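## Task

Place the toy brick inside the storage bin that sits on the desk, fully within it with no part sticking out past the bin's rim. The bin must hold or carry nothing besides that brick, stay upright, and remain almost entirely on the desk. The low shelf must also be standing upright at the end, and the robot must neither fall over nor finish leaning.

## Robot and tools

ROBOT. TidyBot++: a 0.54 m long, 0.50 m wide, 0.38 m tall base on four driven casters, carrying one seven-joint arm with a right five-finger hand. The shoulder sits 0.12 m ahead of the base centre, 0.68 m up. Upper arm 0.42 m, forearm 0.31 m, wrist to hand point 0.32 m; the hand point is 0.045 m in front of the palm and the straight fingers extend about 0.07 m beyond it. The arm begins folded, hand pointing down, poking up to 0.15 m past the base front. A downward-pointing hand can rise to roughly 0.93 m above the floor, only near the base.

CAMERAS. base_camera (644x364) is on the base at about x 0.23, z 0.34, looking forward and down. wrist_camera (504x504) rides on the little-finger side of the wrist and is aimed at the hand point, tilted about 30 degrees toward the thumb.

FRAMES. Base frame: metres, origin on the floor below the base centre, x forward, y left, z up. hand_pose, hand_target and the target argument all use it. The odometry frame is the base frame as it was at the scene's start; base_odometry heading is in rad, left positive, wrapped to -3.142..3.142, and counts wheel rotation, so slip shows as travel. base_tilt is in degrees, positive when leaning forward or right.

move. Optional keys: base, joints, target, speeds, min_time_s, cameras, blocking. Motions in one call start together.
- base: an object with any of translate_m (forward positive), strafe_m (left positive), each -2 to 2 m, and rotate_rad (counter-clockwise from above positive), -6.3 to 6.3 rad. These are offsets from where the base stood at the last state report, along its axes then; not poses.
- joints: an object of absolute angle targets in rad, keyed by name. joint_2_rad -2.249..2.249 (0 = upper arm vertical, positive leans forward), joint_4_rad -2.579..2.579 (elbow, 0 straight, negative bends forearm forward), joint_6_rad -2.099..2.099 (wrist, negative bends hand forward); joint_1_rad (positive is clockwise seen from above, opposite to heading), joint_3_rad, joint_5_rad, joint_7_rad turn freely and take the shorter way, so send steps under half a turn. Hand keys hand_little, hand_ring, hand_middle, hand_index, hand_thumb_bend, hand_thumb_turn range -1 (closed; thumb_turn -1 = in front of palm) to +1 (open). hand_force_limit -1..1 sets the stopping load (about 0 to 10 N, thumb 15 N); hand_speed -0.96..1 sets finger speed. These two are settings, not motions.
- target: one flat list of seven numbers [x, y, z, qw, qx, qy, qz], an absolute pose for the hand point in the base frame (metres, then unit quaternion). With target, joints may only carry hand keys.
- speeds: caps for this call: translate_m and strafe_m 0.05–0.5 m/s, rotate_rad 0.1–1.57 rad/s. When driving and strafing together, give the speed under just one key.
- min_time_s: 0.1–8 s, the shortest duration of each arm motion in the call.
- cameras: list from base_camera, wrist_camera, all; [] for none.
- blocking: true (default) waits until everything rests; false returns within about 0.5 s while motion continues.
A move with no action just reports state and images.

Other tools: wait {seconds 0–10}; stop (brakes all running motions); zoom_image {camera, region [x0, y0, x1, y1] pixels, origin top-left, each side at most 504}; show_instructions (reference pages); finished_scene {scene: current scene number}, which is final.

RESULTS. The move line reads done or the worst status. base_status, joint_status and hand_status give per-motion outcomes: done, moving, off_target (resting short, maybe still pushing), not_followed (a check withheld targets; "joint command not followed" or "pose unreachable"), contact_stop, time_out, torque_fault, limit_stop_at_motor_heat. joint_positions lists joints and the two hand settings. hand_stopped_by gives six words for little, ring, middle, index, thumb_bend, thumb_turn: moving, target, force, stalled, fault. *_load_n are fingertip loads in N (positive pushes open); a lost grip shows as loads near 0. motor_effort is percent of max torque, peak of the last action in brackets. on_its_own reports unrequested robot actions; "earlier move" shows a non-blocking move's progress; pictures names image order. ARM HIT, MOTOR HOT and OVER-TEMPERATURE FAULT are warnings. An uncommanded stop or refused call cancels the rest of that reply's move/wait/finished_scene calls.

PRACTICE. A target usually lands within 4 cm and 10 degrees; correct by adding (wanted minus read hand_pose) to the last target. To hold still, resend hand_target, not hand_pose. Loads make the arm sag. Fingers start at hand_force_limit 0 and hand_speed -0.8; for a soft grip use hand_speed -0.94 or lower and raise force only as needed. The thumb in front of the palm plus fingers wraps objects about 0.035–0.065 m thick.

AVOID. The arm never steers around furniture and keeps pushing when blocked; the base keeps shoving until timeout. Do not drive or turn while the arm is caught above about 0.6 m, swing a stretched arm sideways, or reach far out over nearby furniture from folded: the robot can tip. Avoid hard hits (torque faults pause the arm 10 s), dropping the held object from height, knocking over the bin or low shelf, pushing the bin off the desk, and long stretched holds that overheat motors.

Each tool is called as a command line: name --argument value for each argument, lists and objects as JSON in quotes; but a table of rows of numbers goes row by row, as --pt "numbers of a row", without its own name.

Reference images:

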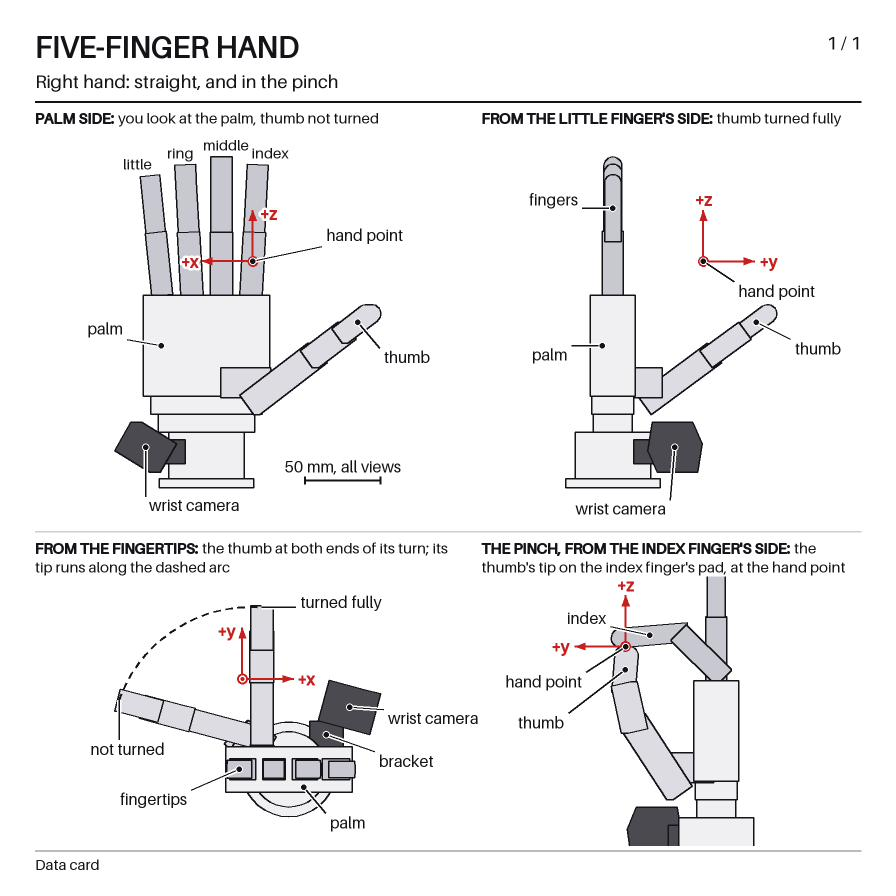

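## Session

move --joints '{"joint_1_rad":0,"joint_2_rad":-1.2,"joint_3_rad":3.12,"joint_4_rad":-2.03,"joint_5_rad":0,"joint_6_rad":-0.3,"joint_7_rad":-1.75}' --cameras '["all"]'

Scene clock: 3.53 s.
Motor temperatures (°C): [30 29 25 29 31 42 39]
move: done
base_odometry: x=+0.000 y=+0.000 heading=+0.000
base_tilt: forward=-0.1 right=+0.0
base_status: not commanded
joint_positions: joint_1_rad=+0.026 joint_2_rad=-1.180 joint_3_rad=+3.096 joint_4_rad=-2.070 joint_5_rad=-0.031 joint_6_rad=-0.361 joint_7_rad=+4.443 hand_little=+1.000 hand_ring=+1.000 hand_middle=+1.000 hand_index=+1.000 hand_thumb_turn=+1.000 hand_thumb_bend=+1.000 hand_force_limit=+0.000 hand_speed=-0.800
joint_status: all done
hand_stopped_by: target,target,target,target,target,target
little_load_n: 0.0
ring_load_n: -0.5
middle_load_n: 0.0
index_load_n: 0.0
thumb_bend_load_n: 0.0
thumb_turn_load_n: 0.0
motor_effort: joint_1_rad=+0(2) joint_2_rad=+14(16) joint_3_rad=+0(2) joint_4_rad=+14(17) joint_5_rad=+0(1) joint_6_rad=+6(7) joint_7_rad=+0(3)
hand_pose: x=+0.2950 y=-0.0275 z=+1.0976 quat_wxyz=(+0.108, -0.582, +0.068, -0.803) (m; base frame)
hand_target: x=+0.2679 y=-0.0418 z=+1.1474 quat_wxyz=(+0.073, -0.534, +0.037, -0.841) (m; base frame)
hand_status: not commanded
pictures: base_camera, wrist_camera
camera_calibration:
wrist_camera: T_world_to_cam=[[0.00473507, -0.999897, 0.0135462, -0.0466374], [-0.255499, -0.0143064, -0.966703, 1.1267], [0.966798, 0.00111636, -0.255541, 0.110347], [0, 0, 0, 1]] pos_world=[0.181409, -0.0306367, 1.11802]

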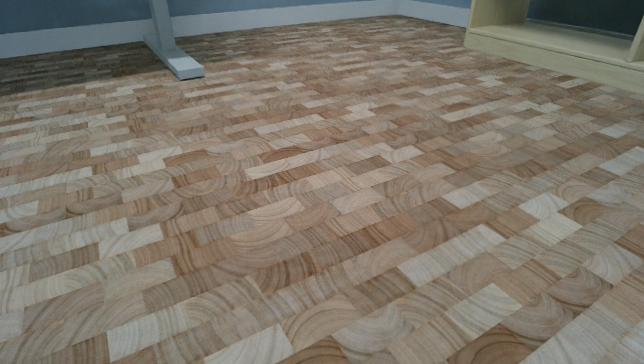

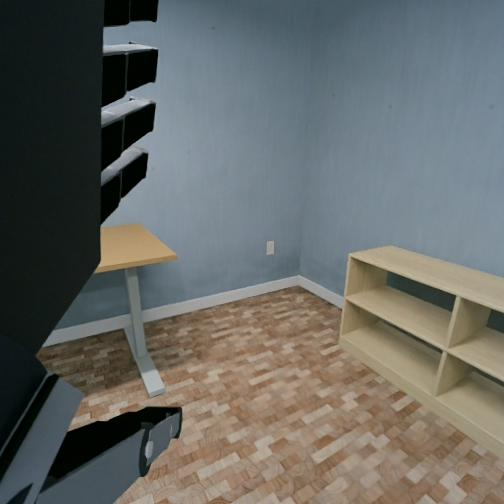

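move --base '{"rotate_rad":0.75}' --cameras '["all"]'

move --base '{"rotate_rad":-1.5}' --cameras '["all"]'

zoom_image --camera "wrist_camera" --region '[100, 200, 500, 400]'

Scene clock: 5.60 s.
move: done
base_odometry: x=+0.000 y=+0.000 heading=+0.749
base_tilt: forward=-0.1 right=+0.0
base_status: done
joint_positions: joint_1_rad=+0.021 joint_2_rad=-1.180 joint_3_rad=+3.096 joint_4_rad=-2.070 joint_5_rad=-0.031 joint_6_rad=-0.361 joint_7_rad=+4.445 hand_little=+1.000 hand_ring=+1.000 hand_middle=+1.000 hand_index=+1.000 hand_thumb_turn=+1.000 hand_thumb_bend=+1.000 hand_force_limit=+0.000 hand_speed=-0.800
joint_status: not commanded
hand_stopped_by: target,target,target,target,target,target
little_load_n: 0.0
ring_load_n: 0.0
middle_load_n: 0.0
index_load_n: 0.0
thumb_bend_load_n: 0.0
thumb_turn_load_n: 0.0
motor_effort: joint_1_rad=+0(1) joint_2_rad=+14(14) joint_3_rad=+0(0) joint_4_rad=+14(15) joint_5_rad=+0(0) joint_6_rad=+7(7) joint_7_rad=+0(2)
hand_pose: x=+0.2951 y=-0.0267 z=+1.0978 quat_wxyz=(+0.109, -0.582, +0.066, -0.803) (m; base frame)
hand_target: x=+0.2679 y=-0.0418 z=+1.1474 quat_wxyz=(+0.073, -0.534, +0.037, -0.841) (m; base frame)
hand_status: not commanded
pictures: base_camera, wrist_camera
camera_calibration:
wrist_camera: T_world_to_cam=[[0.008952, -0.99983, 0.0161403, -0.0500145], [-0.255404, -0.0178918, -0.966669, 1.12666], [0.966793, 0.00453132, -0.25552, 0.110359], [0, 0, 0, 1]] pos_world=[0.181507, -0.0303481, 1.11811]

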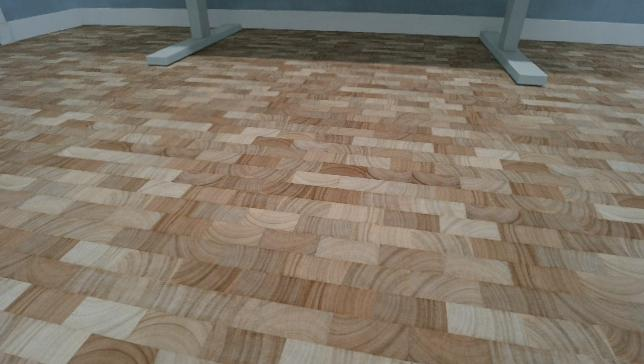

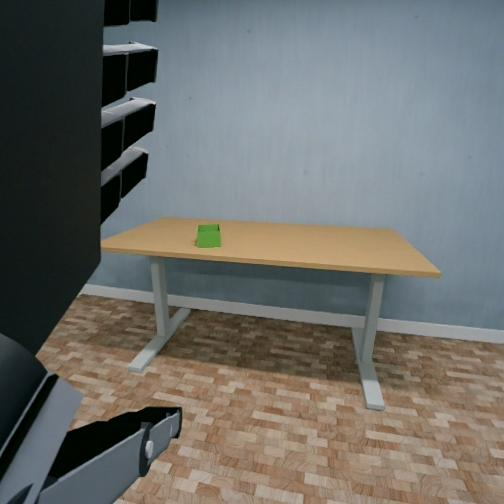

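Scene clock: 7.93 s.
move: done
base_odometry: x=+0.000 y=+0.000 heading=-0.750
base_tilt: forward=-0.1 right=+0.0
base_status: done
joint_positions: joint_1_rad=+0.019 joint_2_rad=-1.180 joint_3_rad=+3.096 joint_4_rad=-2.070 joint_5_rad=-0.031 joint_6_rad=-0.361 joint_7_rad=+4.446 hand_little=+1.000 hand_ring=+1.000 hand_middle=+1.000 hand_index=+1.000 hand_thumb_turn=+1.000 hand_thumb_bend=+1.000 hand_force_limit=+0.000 hand_speed=-0.800
joint_status: not commanded
hand_stopped_by: target,target,target,target,target,target
little_load_n: 0.0
ring_load_n: 0.0
middle_load_n: 0.0
index_load_n: 0.0
thumb_bend_load_n: 0.0
thumb_turn_load_n: 0.0
motor_effort: joint_1_rad=+0(1) joint_2_rad=+14(14) joint_3_rad=+0(1) joint_4_rad=+14(15) joint_5_rad=+0(0) joint_6_rad=+6(7) joint_7_rad=+0(2)
hand_pose: x=+0.2952 y=-0.0263 z=+1.0978 quat_wxyz=(+0.110, -0.582, +0.065, -0.803) (m; base frame)
hand_target: x=+0.2679 y=-0.0418 z=+1.1474 quat_wxyz=(+0.073, -0.534, +0.037, -0.841) (m; base frame)
hand_status: not commanded
pictures: base_camera, wrist_camera
camera_calibration:
wrist_camera: T_world_to_cam=[[0.0112579, -0.999805, 0.0162466, -0.050352], [-0.255354, -0.0185835, -0.966669, 1.12666], [0.966782, 0.006734, -0.255513, 0.110323], [0, 0, 0, 1]] pos_world=[0.181606, -0.0301479, 1.11811]

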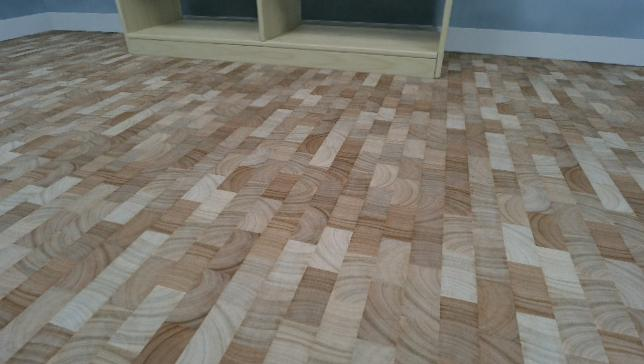

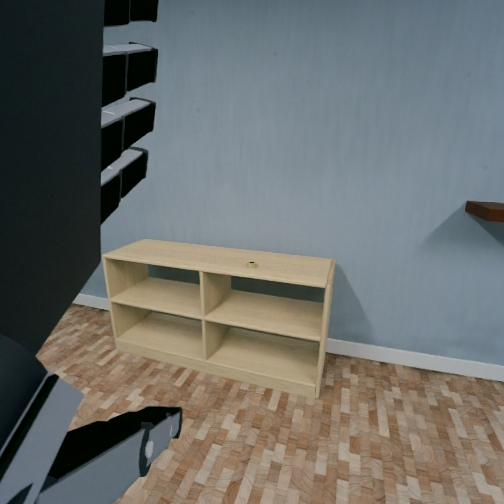

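Scaled by 1.260 from the camera's 504x504 image, which has a finer 720x720 frame.

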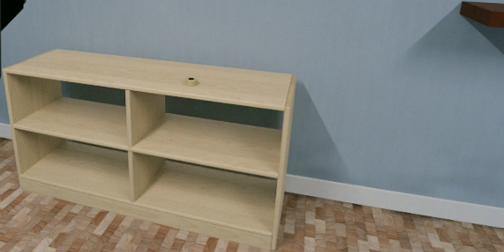

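move --base '{"rotate_rad":-1.0}' --cameras '["all"]'

zoom_image --camera "wrist_camera" --region '[100, 150, 500, 350]'

move --base '{"rotate_rad":-1.0}' --cameras '["all"]'

zoom_image --camera "wrist_camera" --region '[100, 150, 500, 350]'

Scene clock: 10.17 s.
move: done
base_odometry: x=+0.000 y=+0.000 heading=-1.749
base_tilt: forward=-0.1 right=+0.0
base_status: done
joint_positions: joint_1_rad=+0.019 joint_2_rad=-1.180 joint_3_rad=+3.096 joint_4_rad=-2.070 joint_5_rad=-0.031 joint_6_rad=-0.361 joint_7_rad=+4.446 hand_little=+1.000 hand_ring=+1.000 hand_middle=+1.000 hand_index=+1.000 hand_thumb_turn=+1.000 hand_thumb_bend=+1.000 hand_force_limit=+0.000 hand_speed=-0.800
joint_status: not commanded
hand_stopped_by: target,target,target,target,target,target
little_load_n: 0.0
ring_load_n: 0.0
middle_load_n: 0.0
index_load_n: 0.0
thumb_bend_load_n: 0.0
thumb_turn_load_n: 0.0
motor_effort: joint_1_rad=+1(1) joint_2_rad=+14(14) joint_3_rad=+0(1) joint_4_rad=+14(15) joint_5_rad=+0(1) joint_6_rad=+7(7) joint_7_rad=-1(2)
hand_pose: x=+0.2952 y=-0.0263 z=+1.0978 quat_wxyz=(+0.110, -0.582, +0.065, -0.803) (m; base frame)
hand_target: x=+0.2679 y=-0.0418 z=+1.1474 quat_wxyz=(+0.073, -0.534, +0.037, -0.841) (m; base frame)
hand_status: not commanded
pictures: base_camera, wrist_camera
camera_calibration:
wrist_camera: T_world_to_cam=[[0.0114769, -0.999801, 0.0162912, -0.0504418], [-0.255349, -0.0186826, -0.966668, 1.12666], [0.966781, 0.00693439, -0.255513, 0.110328], [0, 0, 0, 1]] pos_world=[0.181606, -0.030148, 1.11811]

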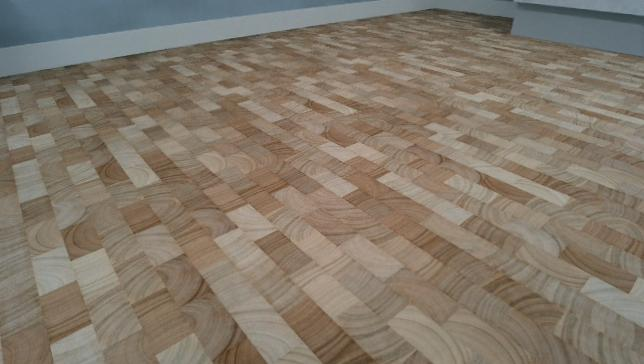

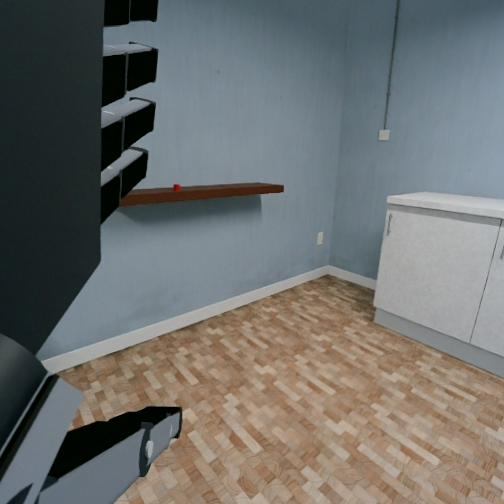

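Scaled by 1.260 from the camera's 504x504 image, which has a finer 720x720 frame.

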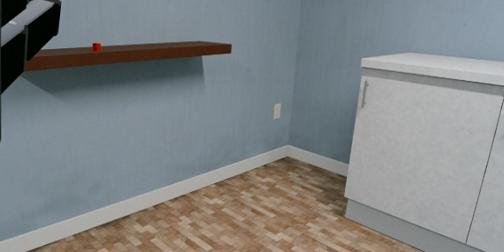

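Scene clock: 12.07 s.
move: done
base_odometry: x=+0.000 y=+0.000 heading=-2.748
base_tilt: forward=-0.1 right=+0.0
base_status: done
joint_positions: joint_1_rad=+0.019 joint_2_rad=-1.180 joint_3_rad=+3.096 joint_4_rad=-2.070 joint_5_rad=-0.031 joint_6_rad=-0.361 joint_7_rad=+4.446 hand_little=+1.000 hand_ring=+1.000 hand_middle=+1.000 hand_index=+1.000 hand_thumb_turn=+1.000 hand_thumb_bend=+1.000 hand_force_limit=+0.000 hand_speed=-0.800
joint_status: not commanded
hand_stopped_by: target,target,target,target,target,target
little_load_n: 0.0
ring_load_n: 0.0
middle_load_n: 0.0
index_load_n: 0.0
thumb_bend_load_n: 0.0
thumb_turn_load_n: 0.0
motor_effort: joint_1_rad=+0(1) joint_2_rad=+13(14) joint_3_rad=+0(1) joint_4_rad=+14(15) joint_5_rad=+0(0) joint_6_rad=+7(7) joint_7_rad=-1(2)
hand_pose: x=+0.2952 y=-0.0262 z=+1.0978 quat_wxyz=(+0.110, -0.582, +0.065, -0.803) (m; base frame)
hand_target: x=+0.2679 y=-0.0418 z=+1.1474 quat_wxyz=(+0.073, -0.534, +0.037, -0.841) (m; base frame)
hand_status: not commanded
pictures: base_camera, wrist_camera
camera_calibration:
wrist_camera: T_world_to_cam=[[0.0116948, -0.999798, 0.0163374, -0.0505347], [-0.25525, -0.0187822, -0.966693, 1.12676], [0.966804, 0.00713511, -0.255418, 0.11025], [0, 0, 0, 1]] pos_world=[0.181606, -0.0301482, 1.11821]

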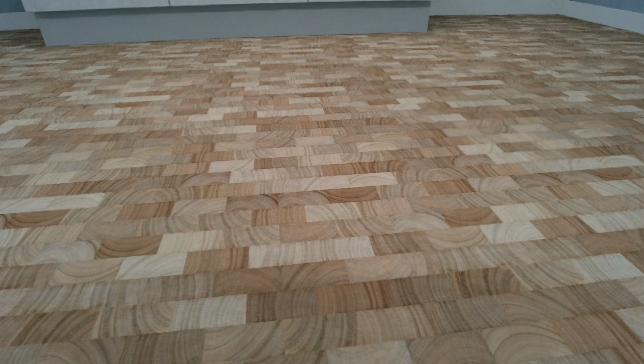

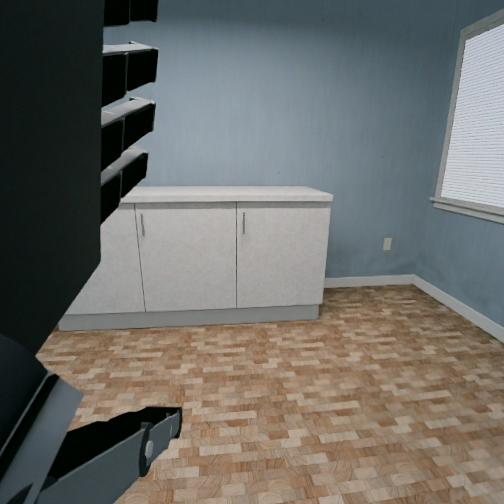

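Scaled by 1.260 from the camera's 504x504 image, which has a finer 720x720 frame.

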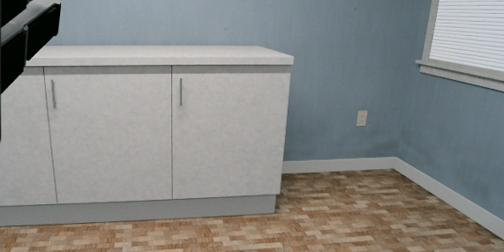

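move --base '{"translate_m":0.738,"strafe_m":0.861,"rotate_rad":1.71}' --cameras '["all"]'

zoom_image --camera "wrist_camera" --region '[180, 120, 380, 260]'

Scene clock: 17.47 s.
move: done
base_odometry: x=-0.351 y=-1.078 heading=-1.037
base_tilt: forward=-0.1 right=+0.0
base_status: done
joint_positions: joint_1_rad=+0.017 joint_2_rad=-1.182 joint_3_rad=+3.101 joint_4_rad=-2.069 joint_5_rad=-0.031 joint_6_rad=-0.358 joint_7_rad=+4.446 hand_little=+1.000 hand_ring=+1.000 hand_middle=+1.000 hand_index=+1.000 hand_thumb_turn=+1.000 hand_thumb_bend=+1.000 hand_force_limit=+0.000 hand_speed=-0.800
joint_status: not commanded
hand_stopped_by: target,target,target,target,target,target
little_load_n: 0.0
ring_load_n: 0.0
middle_load_n: 0.0
index_load_n: 0.0
thumb_bend_load_n: 0.0
thumb_turn_load_n: 0.0
motor_effort: joint_1_rad=+0(1) joint_2_rad=+14(15) joint_3_rad=+0(2) joint_4_rad=+14(15) joint_5_rad=+0(1) joint_6_rad=+6(7) joint_7_rad=-1(2)
hand_pose: x=+0.2939 y=-0.0284 z=+1.0992 quat_wxyz=(+0.111, -0.580, +0.067, -0.804) (m; base frame)
hand_target: x=+0.2679 y=-0.0418 z=+1.1474 quat_wxyz=(+0.073, -0.534, +0.037, -0.841) (m; base frame)
hand_status: not commanded
pictures: base_camera, wrist_camera
camera_calibration:
wrist_camera: T_world_to_cam=[[0.0112066, -0.999873, 0.0113353, -0.0470214], [-0.25004, -0.013778, -0.968138, 1.12786], [0.968171, 0.00801527, -0.250163, 0.105771], [0, 0, 0, 1]] pos_world=[0.180133, -0.0323236, 1.11892]

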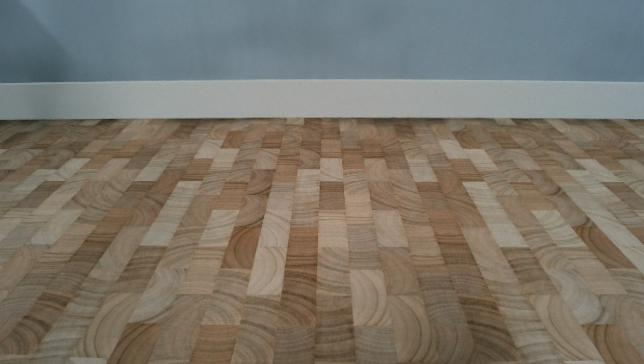

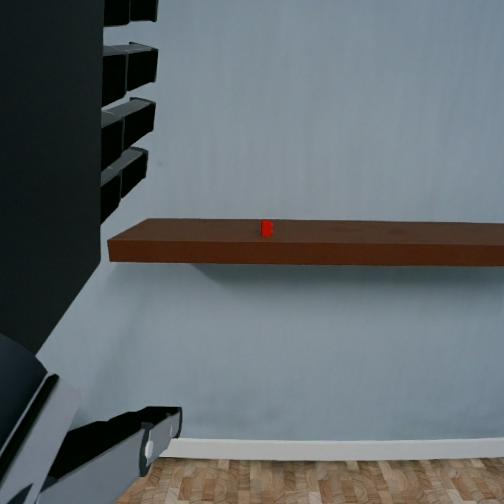

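Scaled by 2.520 from the camera's 504x504 image, which has a finer 720x720 frame.

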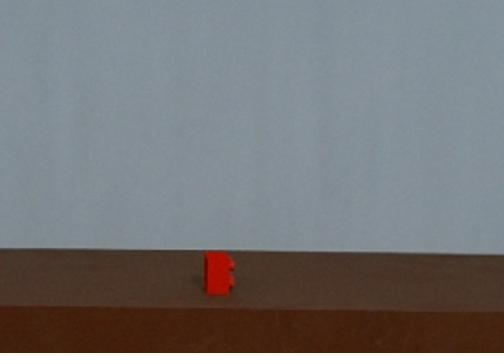

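move --base '{"translate_m":0.25,"strafe_m":-0.075}' --speeds '{"translate_m":0.3}' --joints '{"joint_1_rad":0.0,"joint_2_rad":0.107,"joint_3_rad":3.16,"joint_4_rad":-0.72,"joint_5_rad":0.04,"joint_6_rad":-1.39,"joint_7_rad":-3.2,"hand_speed":0.3,"hand_thumb_turn":-1,"hand_thumb_bend":0.7}' --min_time_s 2.5 --cameras '["all"]'

Scene clock: 23.87 s.
move: done
base_odometry: x=-0.289 y=-1.332 heading=-1.038
base_tilt: forward=-0.1 right=+0.0
base_status: done
joint_positions: joint_1_rad=+0.017 joint_2_rad=+0.087 joint_3_rad=+3.131 joint_4_rad=-0.766 joint_5_rad=-0.004 joint_6_rad=-1.323 joint_7_rad=+3.173 hand_little=+1.000 hand_ring=+1.000 hand_middle=+1.000 hand_index=+1.000 hand_thumb_turn=-1.000 hand_thumb_bend=+0.700 hand_force_limit=+0.000 hand_speed=+0.300
joint_status: all done
hand_stopped_by: target,target,target,target,target,target
little_load_n: 0.0
ring_load_n: 0.0
middle_load_n: 0.0
index_load_n: 0.0
thumb_bend_load_n: 0.0
thumb_turn_load_n: 0.0
motor_effort: joint_1_rad=+1(2) joint_2_rad=-16(19) joint_3_rad=-1(2) joint_4_rad=+13(15) joint_5_rad=+0(1) joint_6_rad=+5(8) joint_7_rad=+0(3)
hand_pose: x=+0.6225 y=+0.0282 z=+1.0743 quat_wxyz=(+0.324, -0.634, +0.618, -0.333) (m; base frame)
hand_target: x=+0.6186 y=+0.0142 z=+1.0717 quat_wxyz=(+0.308, -0.604, +0.660, -0.323) (m; base frame)
hand_status: not commanded
pictures: base_camera, wrist_camera
camera_calibration:
wrist_camera: T_world_to_cam=[[-0.550641, -0.289011, -0.783114, 1.18932], [-0.584324, 0.803423, 0.114357, 0.208797], [0.596121, 0.520562, -0.611273, 0.386049], [0, 0, 0, 1]] pos_world=[0.54676, -0.024989, 1.14348]

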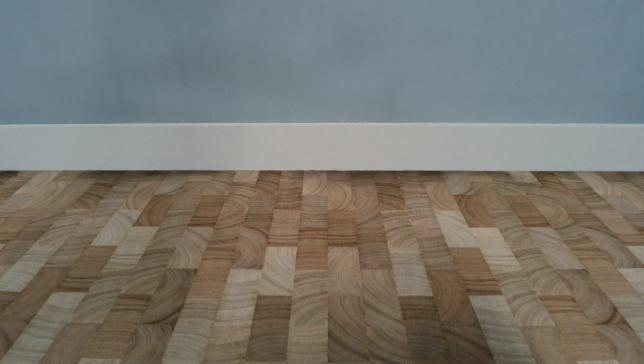

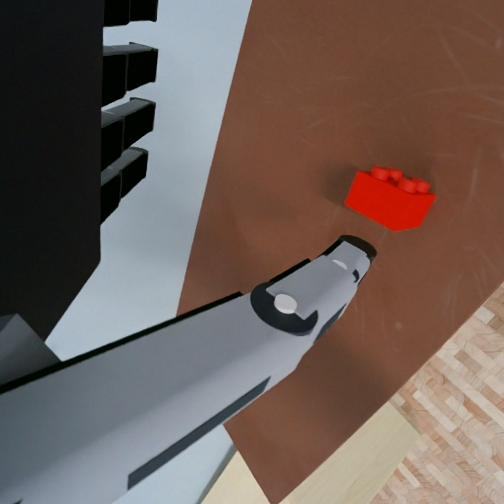

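zoom_image --camera "wrist_camera" --region '[320, 140, 460, 260]'

Scaled by 3.600 from the camera's 504x504 image, which has a finer 720x720 frame.

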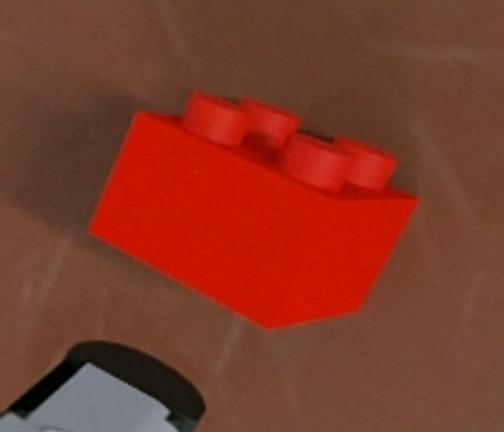

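move --joints '{"joint_2_rad":-0.055,"joint_4_rad":-1.215,"joint_6_rad":-0.98}' --min_time_s 1.8 --cameras '["wrist_camera"]'

Scene clock: 28.50 s.
move: done
base_odometry: x=-0.289 y=-1.332 heading=-1.038
base_tilt: forward=-0.1 right=+0.0
base_status: not commanded
joint_positions: joint_1_rad=+0.017 joint_2_rad=-0.027 joint_3_rad=+3.131 joint_4_rad=-1.179 joint_5_rad=-0.004 joint_6_rad=-1.041 joint_7_rad=+3.171 hand_little=+1.000 hand_ring=+1.000 hand_middle=+1.000 hand_index=+1.000 hand_thumb_turn=-1.000 hand_thumb_bend=+0.700 hand_force_limit=+0.000 hand_speed=+0.300
joint_status: all done
hand_stopped_by: target,target,target,target,target,target
little_load_n: 0.0
ring_load_n: 0.0
middle_load_n: 0.0
index_load_n: 0.0
thumb_bend_load_n: 0.0
thumb_turn_load_n: 0.0
motor_effort: joint_1_rad=+0(1) joint_2_rad=-15(17) joint_3_rad=-1(1) joint_4_rad=+15(16) joint_5_rad=+0(1) joint_6_rad=+5(6) joint_7_rad=-1(2)
hand_pose: x=+0.6211 y=+0.0287 z=+0.9930 quat_wxyz=(+0.318, -0.636, +0.622, -0.327) (m; base frame)
hand_target: x=+0.6250 y=+0.0140 z=+1.0038 quat_wxyz=(+0.333, -0.597, +0.642, -0.347) (m; base frame)
hand_status: not commanded
pictures: wrist_camera
camera_calibration:
wrist_camera: T_world_to_cam=[[-0.564448, -0.287416, -0.773816, 1.12438], [-0.580837, 0.804378, 0.124915, 0.204249], [0.586538, 0.519969, -0.620972, 0.35244], [0, 0, 0, 1]] pos_world=[0.54657, -0.0243865, 1.0634]

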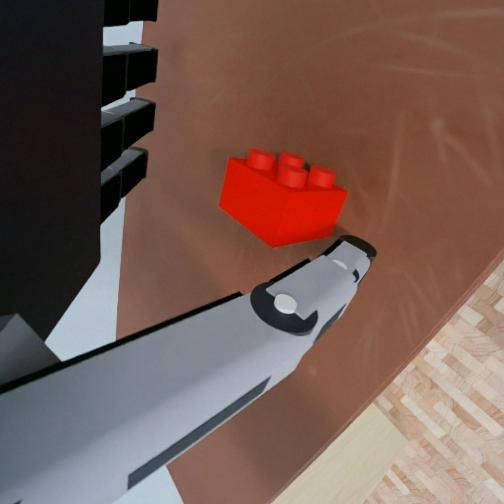

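move --joints '{"hand_speed":-0.55,"hand_force_limit":-0.5,"hand_thumb_bend":-0.1,"hand_index":-0.5,"hand_middle":-0.5}' --cameras '["wrist_camera"]'

Scene clock: 30.83 s.
move: off_target
base_odometry: x=-0.289 y=-1.332 heading=-1.038
base_tilt: forward=-0.1 right=+0.0
base_status: not commanded
joint_positions: joint_1_rad=+0.017 joint_2_rad=-0.027 joint_3_rad=+3.131 joint_4_rad=-1.179 joint_5_rad=-0.004 joint_6_rad=-1.039 joint_7_rad=+3.171 hand_little=+1.000 hand_ring=+1.000 hand_middle=+0.146 hand_index=-0.361 hand_thumb_turn=-1.000 hand_thumb_bend=+0.260 hand_force_limit=-0.500 hand_speed=-0.550
joint_status: hand_middle off_target (ended at +0.146, target -0.500); hand_index off_target (ended at -0.361, target -0.500); hand_thumb_bend off_target (ended at +0.260, target -0.100); the others done
hand_stopped_by: target,target,force,force,force,target
little_load_n: 0.0
ring_load_n: 0.0
middle_load_n: 16.0
index_load_n: 11.5
thumb_bend_load_n: 11.0
thumb_turn_load_n: 2.0
motor_effort: joint_1_rad=+0(1) joint_2_rad=-15(15) joint_3_rad=-1(1) joint_4_rad=+16(16) joint_5_rad=+0(1) joint_6_rad=+5(5) joint_7_rad=-1(2)
hand_pose: x=+0.6216 y=+0.0287 z=+0.9935 quat_wxyz=(+0.319, -0.636, +0.621, -0.328) (m; base frame)
hand_target: x=+0.6250 y=+0.0140 z=+1.0038 quat_wxyz=(+0.333, -0.597, +0.642, -0.347) (m; base frame)
hand_status: not commanded
pictures: wrist_camera
camera_calibration:
wrist_camera: T_world_to_cam=[[-0.562902, -0.287196, -0.775023, 1.12522], [-0.580896, 0.804511, 0.123783, 0.205626], [0.587964, 0.519885, -0.619692, 0.350304], [0, 0, 0, 1]] pos_world=[0.546871, -0.0243862, 1.0637]

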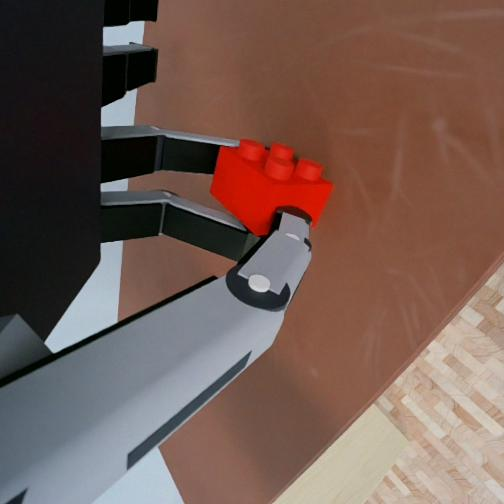

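move --joints '{"hand_index":-0.31}'

move --joints '{"joint_2_rad":-0.13,"joint_6_rad":-1.04}' --min_time_s 1 --cameras '["wrist_camera"]'

Scene clock: 31.77 s.
move: done
base_odometry: x=-0.289 y=-1.332 heading=-1.038
base_tilt: forward=-0.1 right=+0.0
base_status: not commanded
joint_positions: joint_1_rad=+0.017 joint_2_rad=-0.027 joint_3_rad=+3.131 joint_4_rad=-1.179 joint_5_rad=-0.004 joint_6_rad=-1.039 joint_7_rad=+3.171 hand_little=+1.000 hand_ring=+1.000 hand_middle=+0.146 hand_index=-0.310 hand_thumb_turn=-1.000 hand_thumb_bend=+0.260 hand_force_limit=-0.500 hand_speed=-0.550
joint_status: all done
hand_stopped_by: target,target,force,target,force,target
little_load_n: 0.0
ring_load_n: 0.0
middle_load_n: 18.5
index_load_n: 0.0
thumb_bend_load_n: 7.5
thumb_turn_load_n: 2.5
motor_effort: joint_1_rad=+1(1) joint_2_rad=-15(15) joint_3_rad=-1(1) joint_4_rad=+15(15) joint_5_rad=+0(0) joint_6_rad=+5(5) joint_7_rad=+0(1)
hand_pose: x=+0.6216 y=+0.0287 z=+0.9935 quat_wxyz=(+0.319, -0.636, +0.621, -0.328) (m; base frame)
hand_target: x=+0.6250 y=+0.0140 z=+1.0038 quat_wxyz=(+0.333, -0.597, +0.642, -0.347) (m; base frame)
hand_status: not commanded
pictures: none

Scene clock: 33.10 s.
move: done
base_odometry: x=-0.289 y=-1.332 heading=-1.038
base_tilt: forward=-0.1 right=+0.0
base_status: not commanded
joint_positions: joint_1_rad=+0.017 joint_2_rad=-0.108 joint_3_rad=+3.131 joint_4_rad=-1.180 joint_5_rad=-0.004 joint_6_rad=-1.039 joint_7_rad=+3.171 hand_little=+1.000 hand_ring=+1.000 hand_middle=+0.146 hand_index=-0.310 hand_thumb_turn=-1.000 hand_thumb_bend=+0.260 hand_force_limit=-0.500 hand_speed=-0.550
joint_status: all done
hand_stopped_by: target,target,force,target,force,target
little_load_n: 0.0
ring_load_n: 0.0
middle_load_n: 18.0
index_load_n: 0.0
thumb_bend_load_n: 7.5
thumb_turn_load_n: 2.5
motor_effort: joint_1_rad=+0(1) joint_2_rad=-13(17) joint_3_rad=-1(1) joint_4_rad=+15(16) joint_5_rad=+0(0) joint_6_rad=+5(6) joint_7_rad=-1(2)
hand_pose: x=+0.5944 y=+0.0291 z=+1.0329 quat_wxyz=(+0.343, -0.622, +0.608, -0.354) (m; base frame)
hand_target: x=+0.5867 y=+0.0140 z=+1.0258 quat_wxyz=(+0.338, -0.593, +0.641, -0.351) (m; base frame)
hand_status: not commanded
pictures: wrist_camera
camera_calibration:
wrist_camera: T_world_to_cam=[[-0.49869, -0.288202, -0.817465, 1.14624], [-0.588884, 0.804678, 0.0755514, 0.239194], [0.636022, 0.519069, -0.571002, 0.311633], [0, 0, 0, 1]] pos_world=[0.514268, -0.023886, 1.09688]

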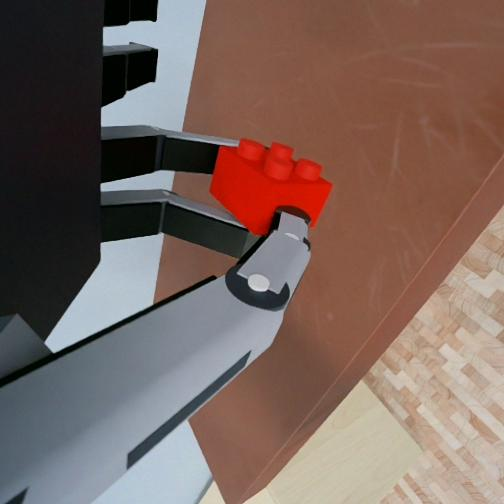

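move --base '{"translate_m":-1.43,"strafe_m":1.76,"rotate_rad":1.607}' --speeds '{"rotate_rad":0.6}' --joints '{"joint_2_rad":-0.5,"joint_4_rad":-1.3,"joint_6_rad":-1.38}' --min_time_s 1.2 --cameras '["all"]'

Scene clock: 42.03 s.
move: done
base_odometry: x=+0.500 y=+0.794 heading=+0.570
base_tilt: forward=-0.1 right=+0.0
base_status: done
joint_positions: joint_1_rad=+0.017 joint_2_rad=-0.495 joint_3_rad=+3.142 joint_4_rad=-1.266 joint_5_rad=+0.006 joint_6_rad=-1.315 joint_7_rad=+3.171 hand_little=+1.000 hand_ring=+1.000 hand_middle=+0.146 hand_index=-0.310 hand_thumb_turn=-1.000 hand_thumb_bend=+0.260 hand_force_limit=-0.500 hand_speed=-0.550
joint_status: all done
hand_stopped_by: target,target,force,target,force,target
little_load_n: 0.0
ring_load_n: 0.0
middle_load_n: 18.5
index_load_n: 0.0
thumb_bend_load_n: 7.5
thumb_turn_load_n: 2.5
motor_effort: joint_1_rad=+0(2) joint_2_rad=+1(16) joint_3_rad=-1(3) joint_4_rad=+13(17) joint_5_rad=+0(1) joint_6_rad=+6(6) joint_7_rad=-1(2)
hand_pose: x=+0.3892 y=+0.0237 z=+1.0654 quat_wxyz=(+0.346, -0.614, +0.608, -0.366) (m; base frame)
hand_target: x=+0.3748 y=+0.0153 z=+1.0375 quat_wxyz=(+0.323, -0.597, +0.655, -0.331) (m; base frame)
hand_status: not commanded
pictures: base_camera, wrist_camera
camera_calibration:
wrist_camera: T_world_to_cam=[[-0.484006, -0.285276, -0.827258, 1.07353], [-0.576545, 0.815128, 0.0562278, 0.135711], [0.658281, 0.504166, -0.559001, 0.442499], [0, 0, 0, 1]] pos_world=[0.306551, -0.0274625, 1.12781]

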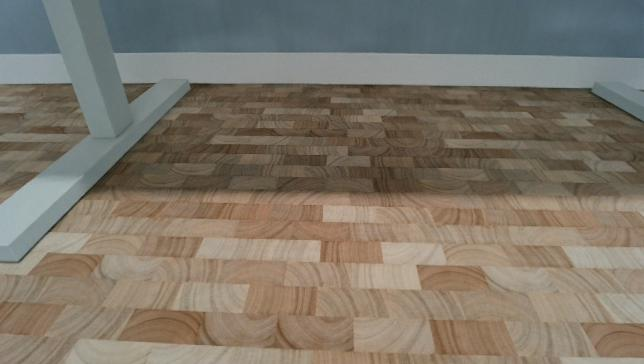

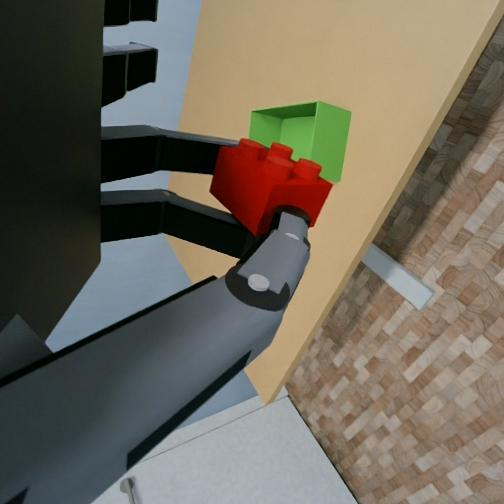

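zoom_image --camera "wrist_camera" --region '[220, 80, 380, 200]'

Scaled by 3.150 from the camera's 504x504 image, which has a finer 720x720 frame.

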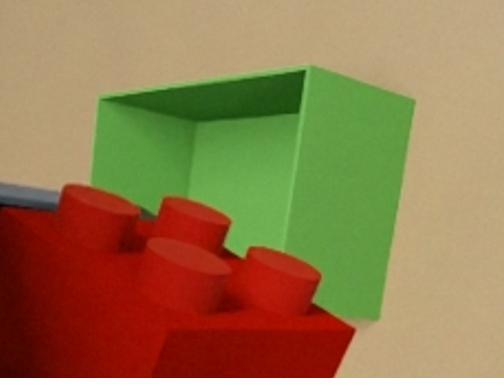

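move --base '{"translate_m":0.065,"strafe_m":-0.128}' --joints '{"joint_1_rad":-0.362,"joint_2_rad":-0.025,"joint_4_rad":-1.558,"joint_6_rad":-0.64,"hand_speed":0.0,"hand_ring":-0.95,"hand_little":-0.95}' --min_time_s 1.8 --cameras '["wrist_camera"]'

Scene clock: 47.87 s.
move: done
base_odometry: x=+0.624 y=+0.722 heading=+0.570
base_tilt: forward=-0.1 right=+0.0
base_status: done
joint_positions: joint_1_rad=-0.339 joint_2_rad=-0.040 joint_3_rad=+3.147 joint_4_rad=-1.525 joint_5_rad=+0.008 joint_6_rad=-0.702 joint_7_rad=+3.171 hand_little=-0.950 hand_ring=-0.950 hand_middle=+0.146 hand_index=-0.310 hand_thumb_turn=-1.000 hand_thumb_bend=+0.260 hand_force_limit=-0.500 hand_speed=+0.000
joint_status: all done
hand_stopped_by: target,target,force,target,force,target
little_load_n: 0.0
ring_load_n: 0.0
middle_load_n: 18.5
index_load_n: 0.0
thumb_bend_load_n: 7.5
thumb_turn_load_n: 2.5
motor_effort: joint_1_rad=+1(1) joint_2_rad=-16(19) joint_3_rad=-1(2) joint_4_rad=+16(18) joint_5_rad=+0(1) joint_6_rad=+5(6) joint_7_rad=-1(2)
hand_pose: x=+0.6049 y=+0.1985 z=+0.8930 quat_wxyz=(+0.368, -0.732, +0.503, -0.275) (m; base frame)
hand_target: x=+0.6152 y=+0.2051 z=+0.8827 quat_wxyz=(+0.378, -0.713, +0.524, -0.272) (m; base frame)
hand_status: not commanded
pictures: wrist_camera
camera_calibration:
wrist_camera: T_world_to_cam=[[-0.430152, -0.464374, -0.774162, 1.0408], [-0.815403, 0.56787, 0.112435, 0.27079], [0.387412, 0.679618, -0.622922, 0.302036], [0, 0, 0, 1]] pos_world=[0.55149, 0.124276, 0.963443]

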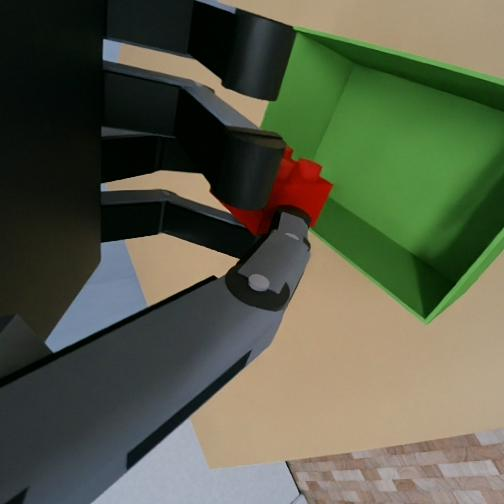

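move --joints '{"joint_1_rad":-0.29,"joint_2_rad":0.005,"joint_4_rad":-1.69,"joint_6_rad":-0.48}' --min_time_s 1.2 --cameras '["wrist_camera"]'

Scene clock: 51.20 s.
move: done
base_odometry: x=+0.624 y=+0.722 heading=+0.570
base_tilt: forward=-0.1 right=+0.0
base_status: not commanded
joint_positions: joint_1_rad=-0.314 joint_2_rad=-0.024 joint_3_rad=+3.147 joint_4_rad=-1.654 joint_5_rad=+0.008 joint_6_rad=-0.541 joint_7_rad=+3.171 hand_little=-0.950 hand_ring=-0.950 hand_middle=+0.146 hand_index=-0.310 hand_thumb_turn=-1.000 hand_thumb_bend=+0.260 hand_force_limit=-0.500 hand_speed=+0.000
joint_status: all done
hand_stopped_by: target,target,force,target,force,target
little_load_n: 0.0
ring_load_n: 0.0
middle_load_n: 18.5
index_load_n: 0.0
thumb_bend_load_n: 7.5
thumb_turn_load_n: 2.5
motor_effort: joint_1_rad=+0(2) joint_2_rad=-16(17) joint_3_rad=-1(1) joint_4_rad=+16(17) joint_5_rad=+0(1) joint_6_rad=+5(5) joint_7_rad=-1(2)
hand_pose: x=+0.6198 y=+0.1901 z=+0.8515 quat_wxyz=(+0.371, -0.723, +0.509, -0.283) (m; base frame)
hand_target: x=+0.6376 y=+0.1731 z=+0.8315 quat_wxyz=(+0.368, -0.696, +0.547, -0.283) (m; base frame)
hand_status: not commanded
pictures: wrist_camera
camera_calibration:
wrist_camera: T_world_to_cam=[[-0.42897, -0.450484, -0.782975, 1.01525], [-0.803641, 0.586121, 0.103069, 0.289596], [0.412487, 0.673444, -0.613456, 0.253731], [0, 0, 0, 1]] pos_world=[0.563583, 0.116742, 0.92072]

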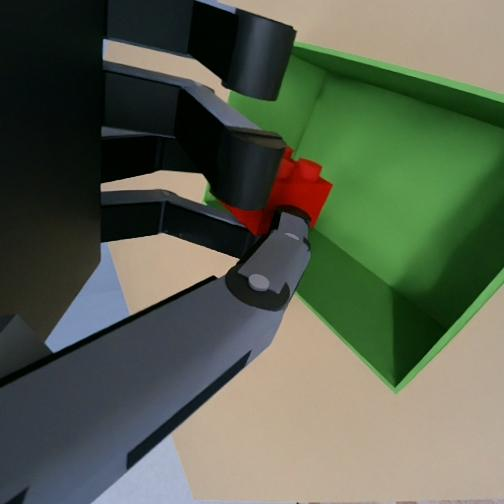

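move --joints '{"joint_2_rad":0.025,"joint_4_rad":-1.815,"joint_6_rad":-0.343}' --min_time_s 1.2 --cameras '["wrist_camera"]'

Scene clock: 54.20 s.
move: done
base_odometry: x=+0.624 y=+0.722 heading=+0.570
base_tilt: forward=-0.1 right=+0.0
base_status: not commanded
joint_positions: joint_1_rad=-0.314 joint_2_rad=-0.006 joint_3_rad=+3.147 joint_4_rad=-1.779 joint_5_rad=+0.008 joint_6_rad=-0.404 joint_7_rad=+3.171 hand_little=-0.950 hand_ring=-0.950 hand_middle=+0.146 hand_index=-0.310 hand_thumb_turn=-1.000 hand_thumb_bend=+0.260 hand_force_limit=-0.500 hand_speed=+0.000
joint_status: all done
hand_stopped_by: target,target,force,target,force,target
little_load_n: 0.0
ring_load_n: 0.0
middle_load_n: 18.5
index_load_n: 0.0
thumb_bend_load_n: 7.5
thumb_turn_load_n: 2.5
motor_effort: joint_1_rad=+1(1) joint_2_rad=-16(18) joint_3_rad=-1(1) joint_4_rad=+16(17) joint_5_rad=+0(0) joint_6_rad=+5(6) joint_7_rad=-1(2)
hand_pose: x=+0.6202 y=+0.1905 z=+0.8055 quat_wxyz=(+0.369, -0.725, +0.510, -0.281) (m; base frame)
hand_target: x=+0.6348 y=+0.1739 z=+0.7848 quat_wxyz=(+0.367, -0.699, +0.546, -0.280) (m; base frame)
hand_status: not commanded
pictures: wrist_camera
camera_calibration:
wrist_camera: T_world_to_cam=[[-0.433216, -0.452437, -0.779503, 0.979785], [-0.803631, 0.585464, 0.106812, 0.291429], [0.408045, 0.672705, -0.617225, 0.231054], [0, 0, 0, 1]] pos_world=[0.564379, 0.117239, 0.875229]

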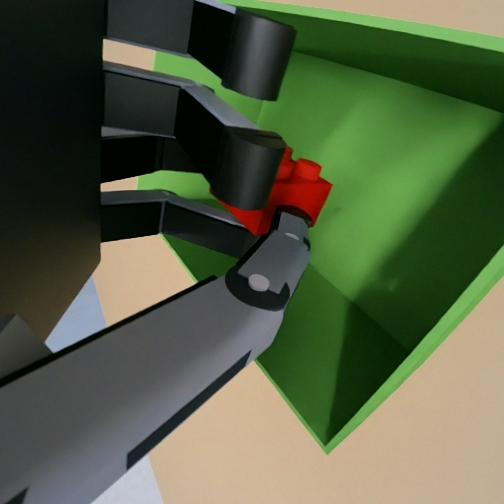

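move --joints '{"hand_speed":-0.3,"hand_middle":0.5,"hand_index":0.3,"hand_thumb_bend":0.5}' --cameras '["wrist_camera"]'

Scene clock: 55.30 s.
move: done
base_odometry: x=+0.624 y=+0.722 heading=+0.570
base_tilt: forward=-0.1 right=+0.0
base_status: not commanded
joint_positions: joint_1_rad=-0.314 joint_2_rad=-0.006 joint_3_rad=+3.147 joint_4_rad=-1.779 joint_5_rad=+0.008 joint_6_rad=-0.402 joint_7_rad=+3.171 hand_little=-0.950 hand_ring=-0.950 hand_middle=+0.500 hand_index=+0.300 hand_thumb_turn=-1.000 hand_thumb_bend=+0.500 hand_force_limit=-0.500 hand_speed=-0.300
joint_status: all done
hand_stopped_by: target,target,target,target,target,target
little_load_n: 0.0
ring_load_n: 0.0
middle_load_n: 0.0
index_load_n: 0.0
thumb_bend_load_n: 0.0
thumb_turn_load_n: 0.0
motor_effort: joint_1_rad=+0(1) joint_2_rad=-16(17) joint_3_rad=-1(1) joint_4_rad=+16(16) joint_5_rad=+0(1) joint_6_rad=+5(5) joint_7_rad=+0(2)
hand_pose: x=+0.6205 y=+0.1906 z=+0.8058 quat_wxyz=(+0.369, -0.724, +0.510, -0.282) (m; base frame)
hand_target: x=+0.6348 y=+0.1739 z=+0.7848 quat_wxyz=(+0.367, -0.699, +0.546, -0.280) (m; base frame)
hand_status: not commanded
pictures: wrist_camera
camera_calibration:
wrist_camera: T_world_to_cam=[[-0.432015, -0.452041, -0.780398, 0.98013], [-0.803807, 0.585389, 0.105891, 0.292424], [0.40897, 0.673036, -0.616251, 0.229614], [0, 0, 0, 1]] pos_world=[0.564579, 0.117339, 0.875427]

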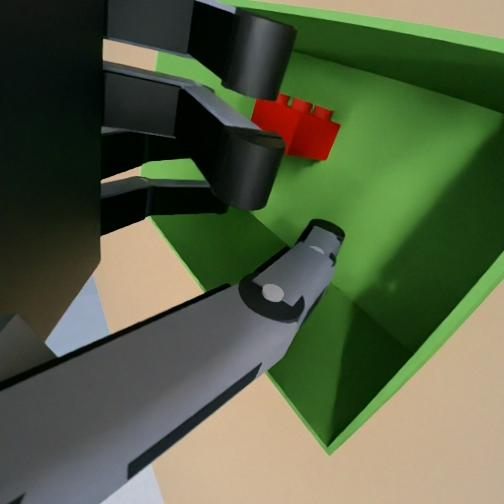

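move --joints '{"joint_2_rad":-0.06,"joint_4_rad":-1.5,"joint_6_rad":-0.75}' --min_time_s 1.2 --cameras '["wrist_camera"]'

Scene clock: 57.33 s.
move: done
base_odometry: x=+0.624 y=+0.722 heading=+0.570
base_tilt: forward=-0.1 right=+0.0
base_status: not commanded
joint_positions: joint_1_rad=-0.314 joint_2_rad=-0.040 joint_3_rad=+3.147 joint_4_rad=-1.544 joint_5_rad=+0.008 joint_6_rad=-0.683 joint_7_rad=+3.171 hand_little=-0.950 hand_ring=-0.950 hand_middle=+0.500 hand_index=+0.300 hand_thumb_turn=-1.000 hand_thumb_bend=+0.500 hand_force_limit=-0.500 hand_speed=-0.300
joint_status: all done
hand_stopped_by: target,target,target,target,target,target
little_load_n: 0.0
ring_load_n: 0.0
middle_load_n: 0.0
index_load_n: 0.0
thumb_bend_load_n: 0.0
thumb_turn_load_n: 0.0
motor_effort: joint_1_rad=+0(1) joint_2_rad=-16(18) joint_3_rad=-1(1) joint_4_rad=+16(17) joint_5_rad=+0(0) joint_6_rad=+5(6) joint_7_rad=-1(2)
hand_pose: x=+0.6099 y=+0.1866 z=+0.8865 quat_wxyz=(+0.364, -0.726, +0.512, -0.279) (m; base frame)
hand_target: x=+0.6087 y=+0.1622 z=+0.9073 quat_wxyz=(+0.362, -0.696, +0.553, -0.281) (m; base frame)
hand_status: not commanded
pictures: wrist_camera
camera_calibration:
wrist_camera: T_world_to_cam=[[-0.442396, -0.45403, -0.773397, 1.03721], [-0.801127, 0.587681, 0.113254, 0.269141], [0.40309, 0.669692, -0.623723, 0.297168], [0, 0, 0, 1]] pos_world=[0.554689, 0.113745, 0.957045]

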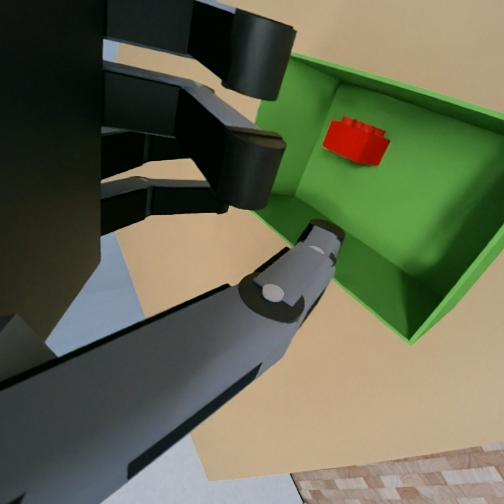

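finished_scene --scene 3

The scene is finished: the task was done.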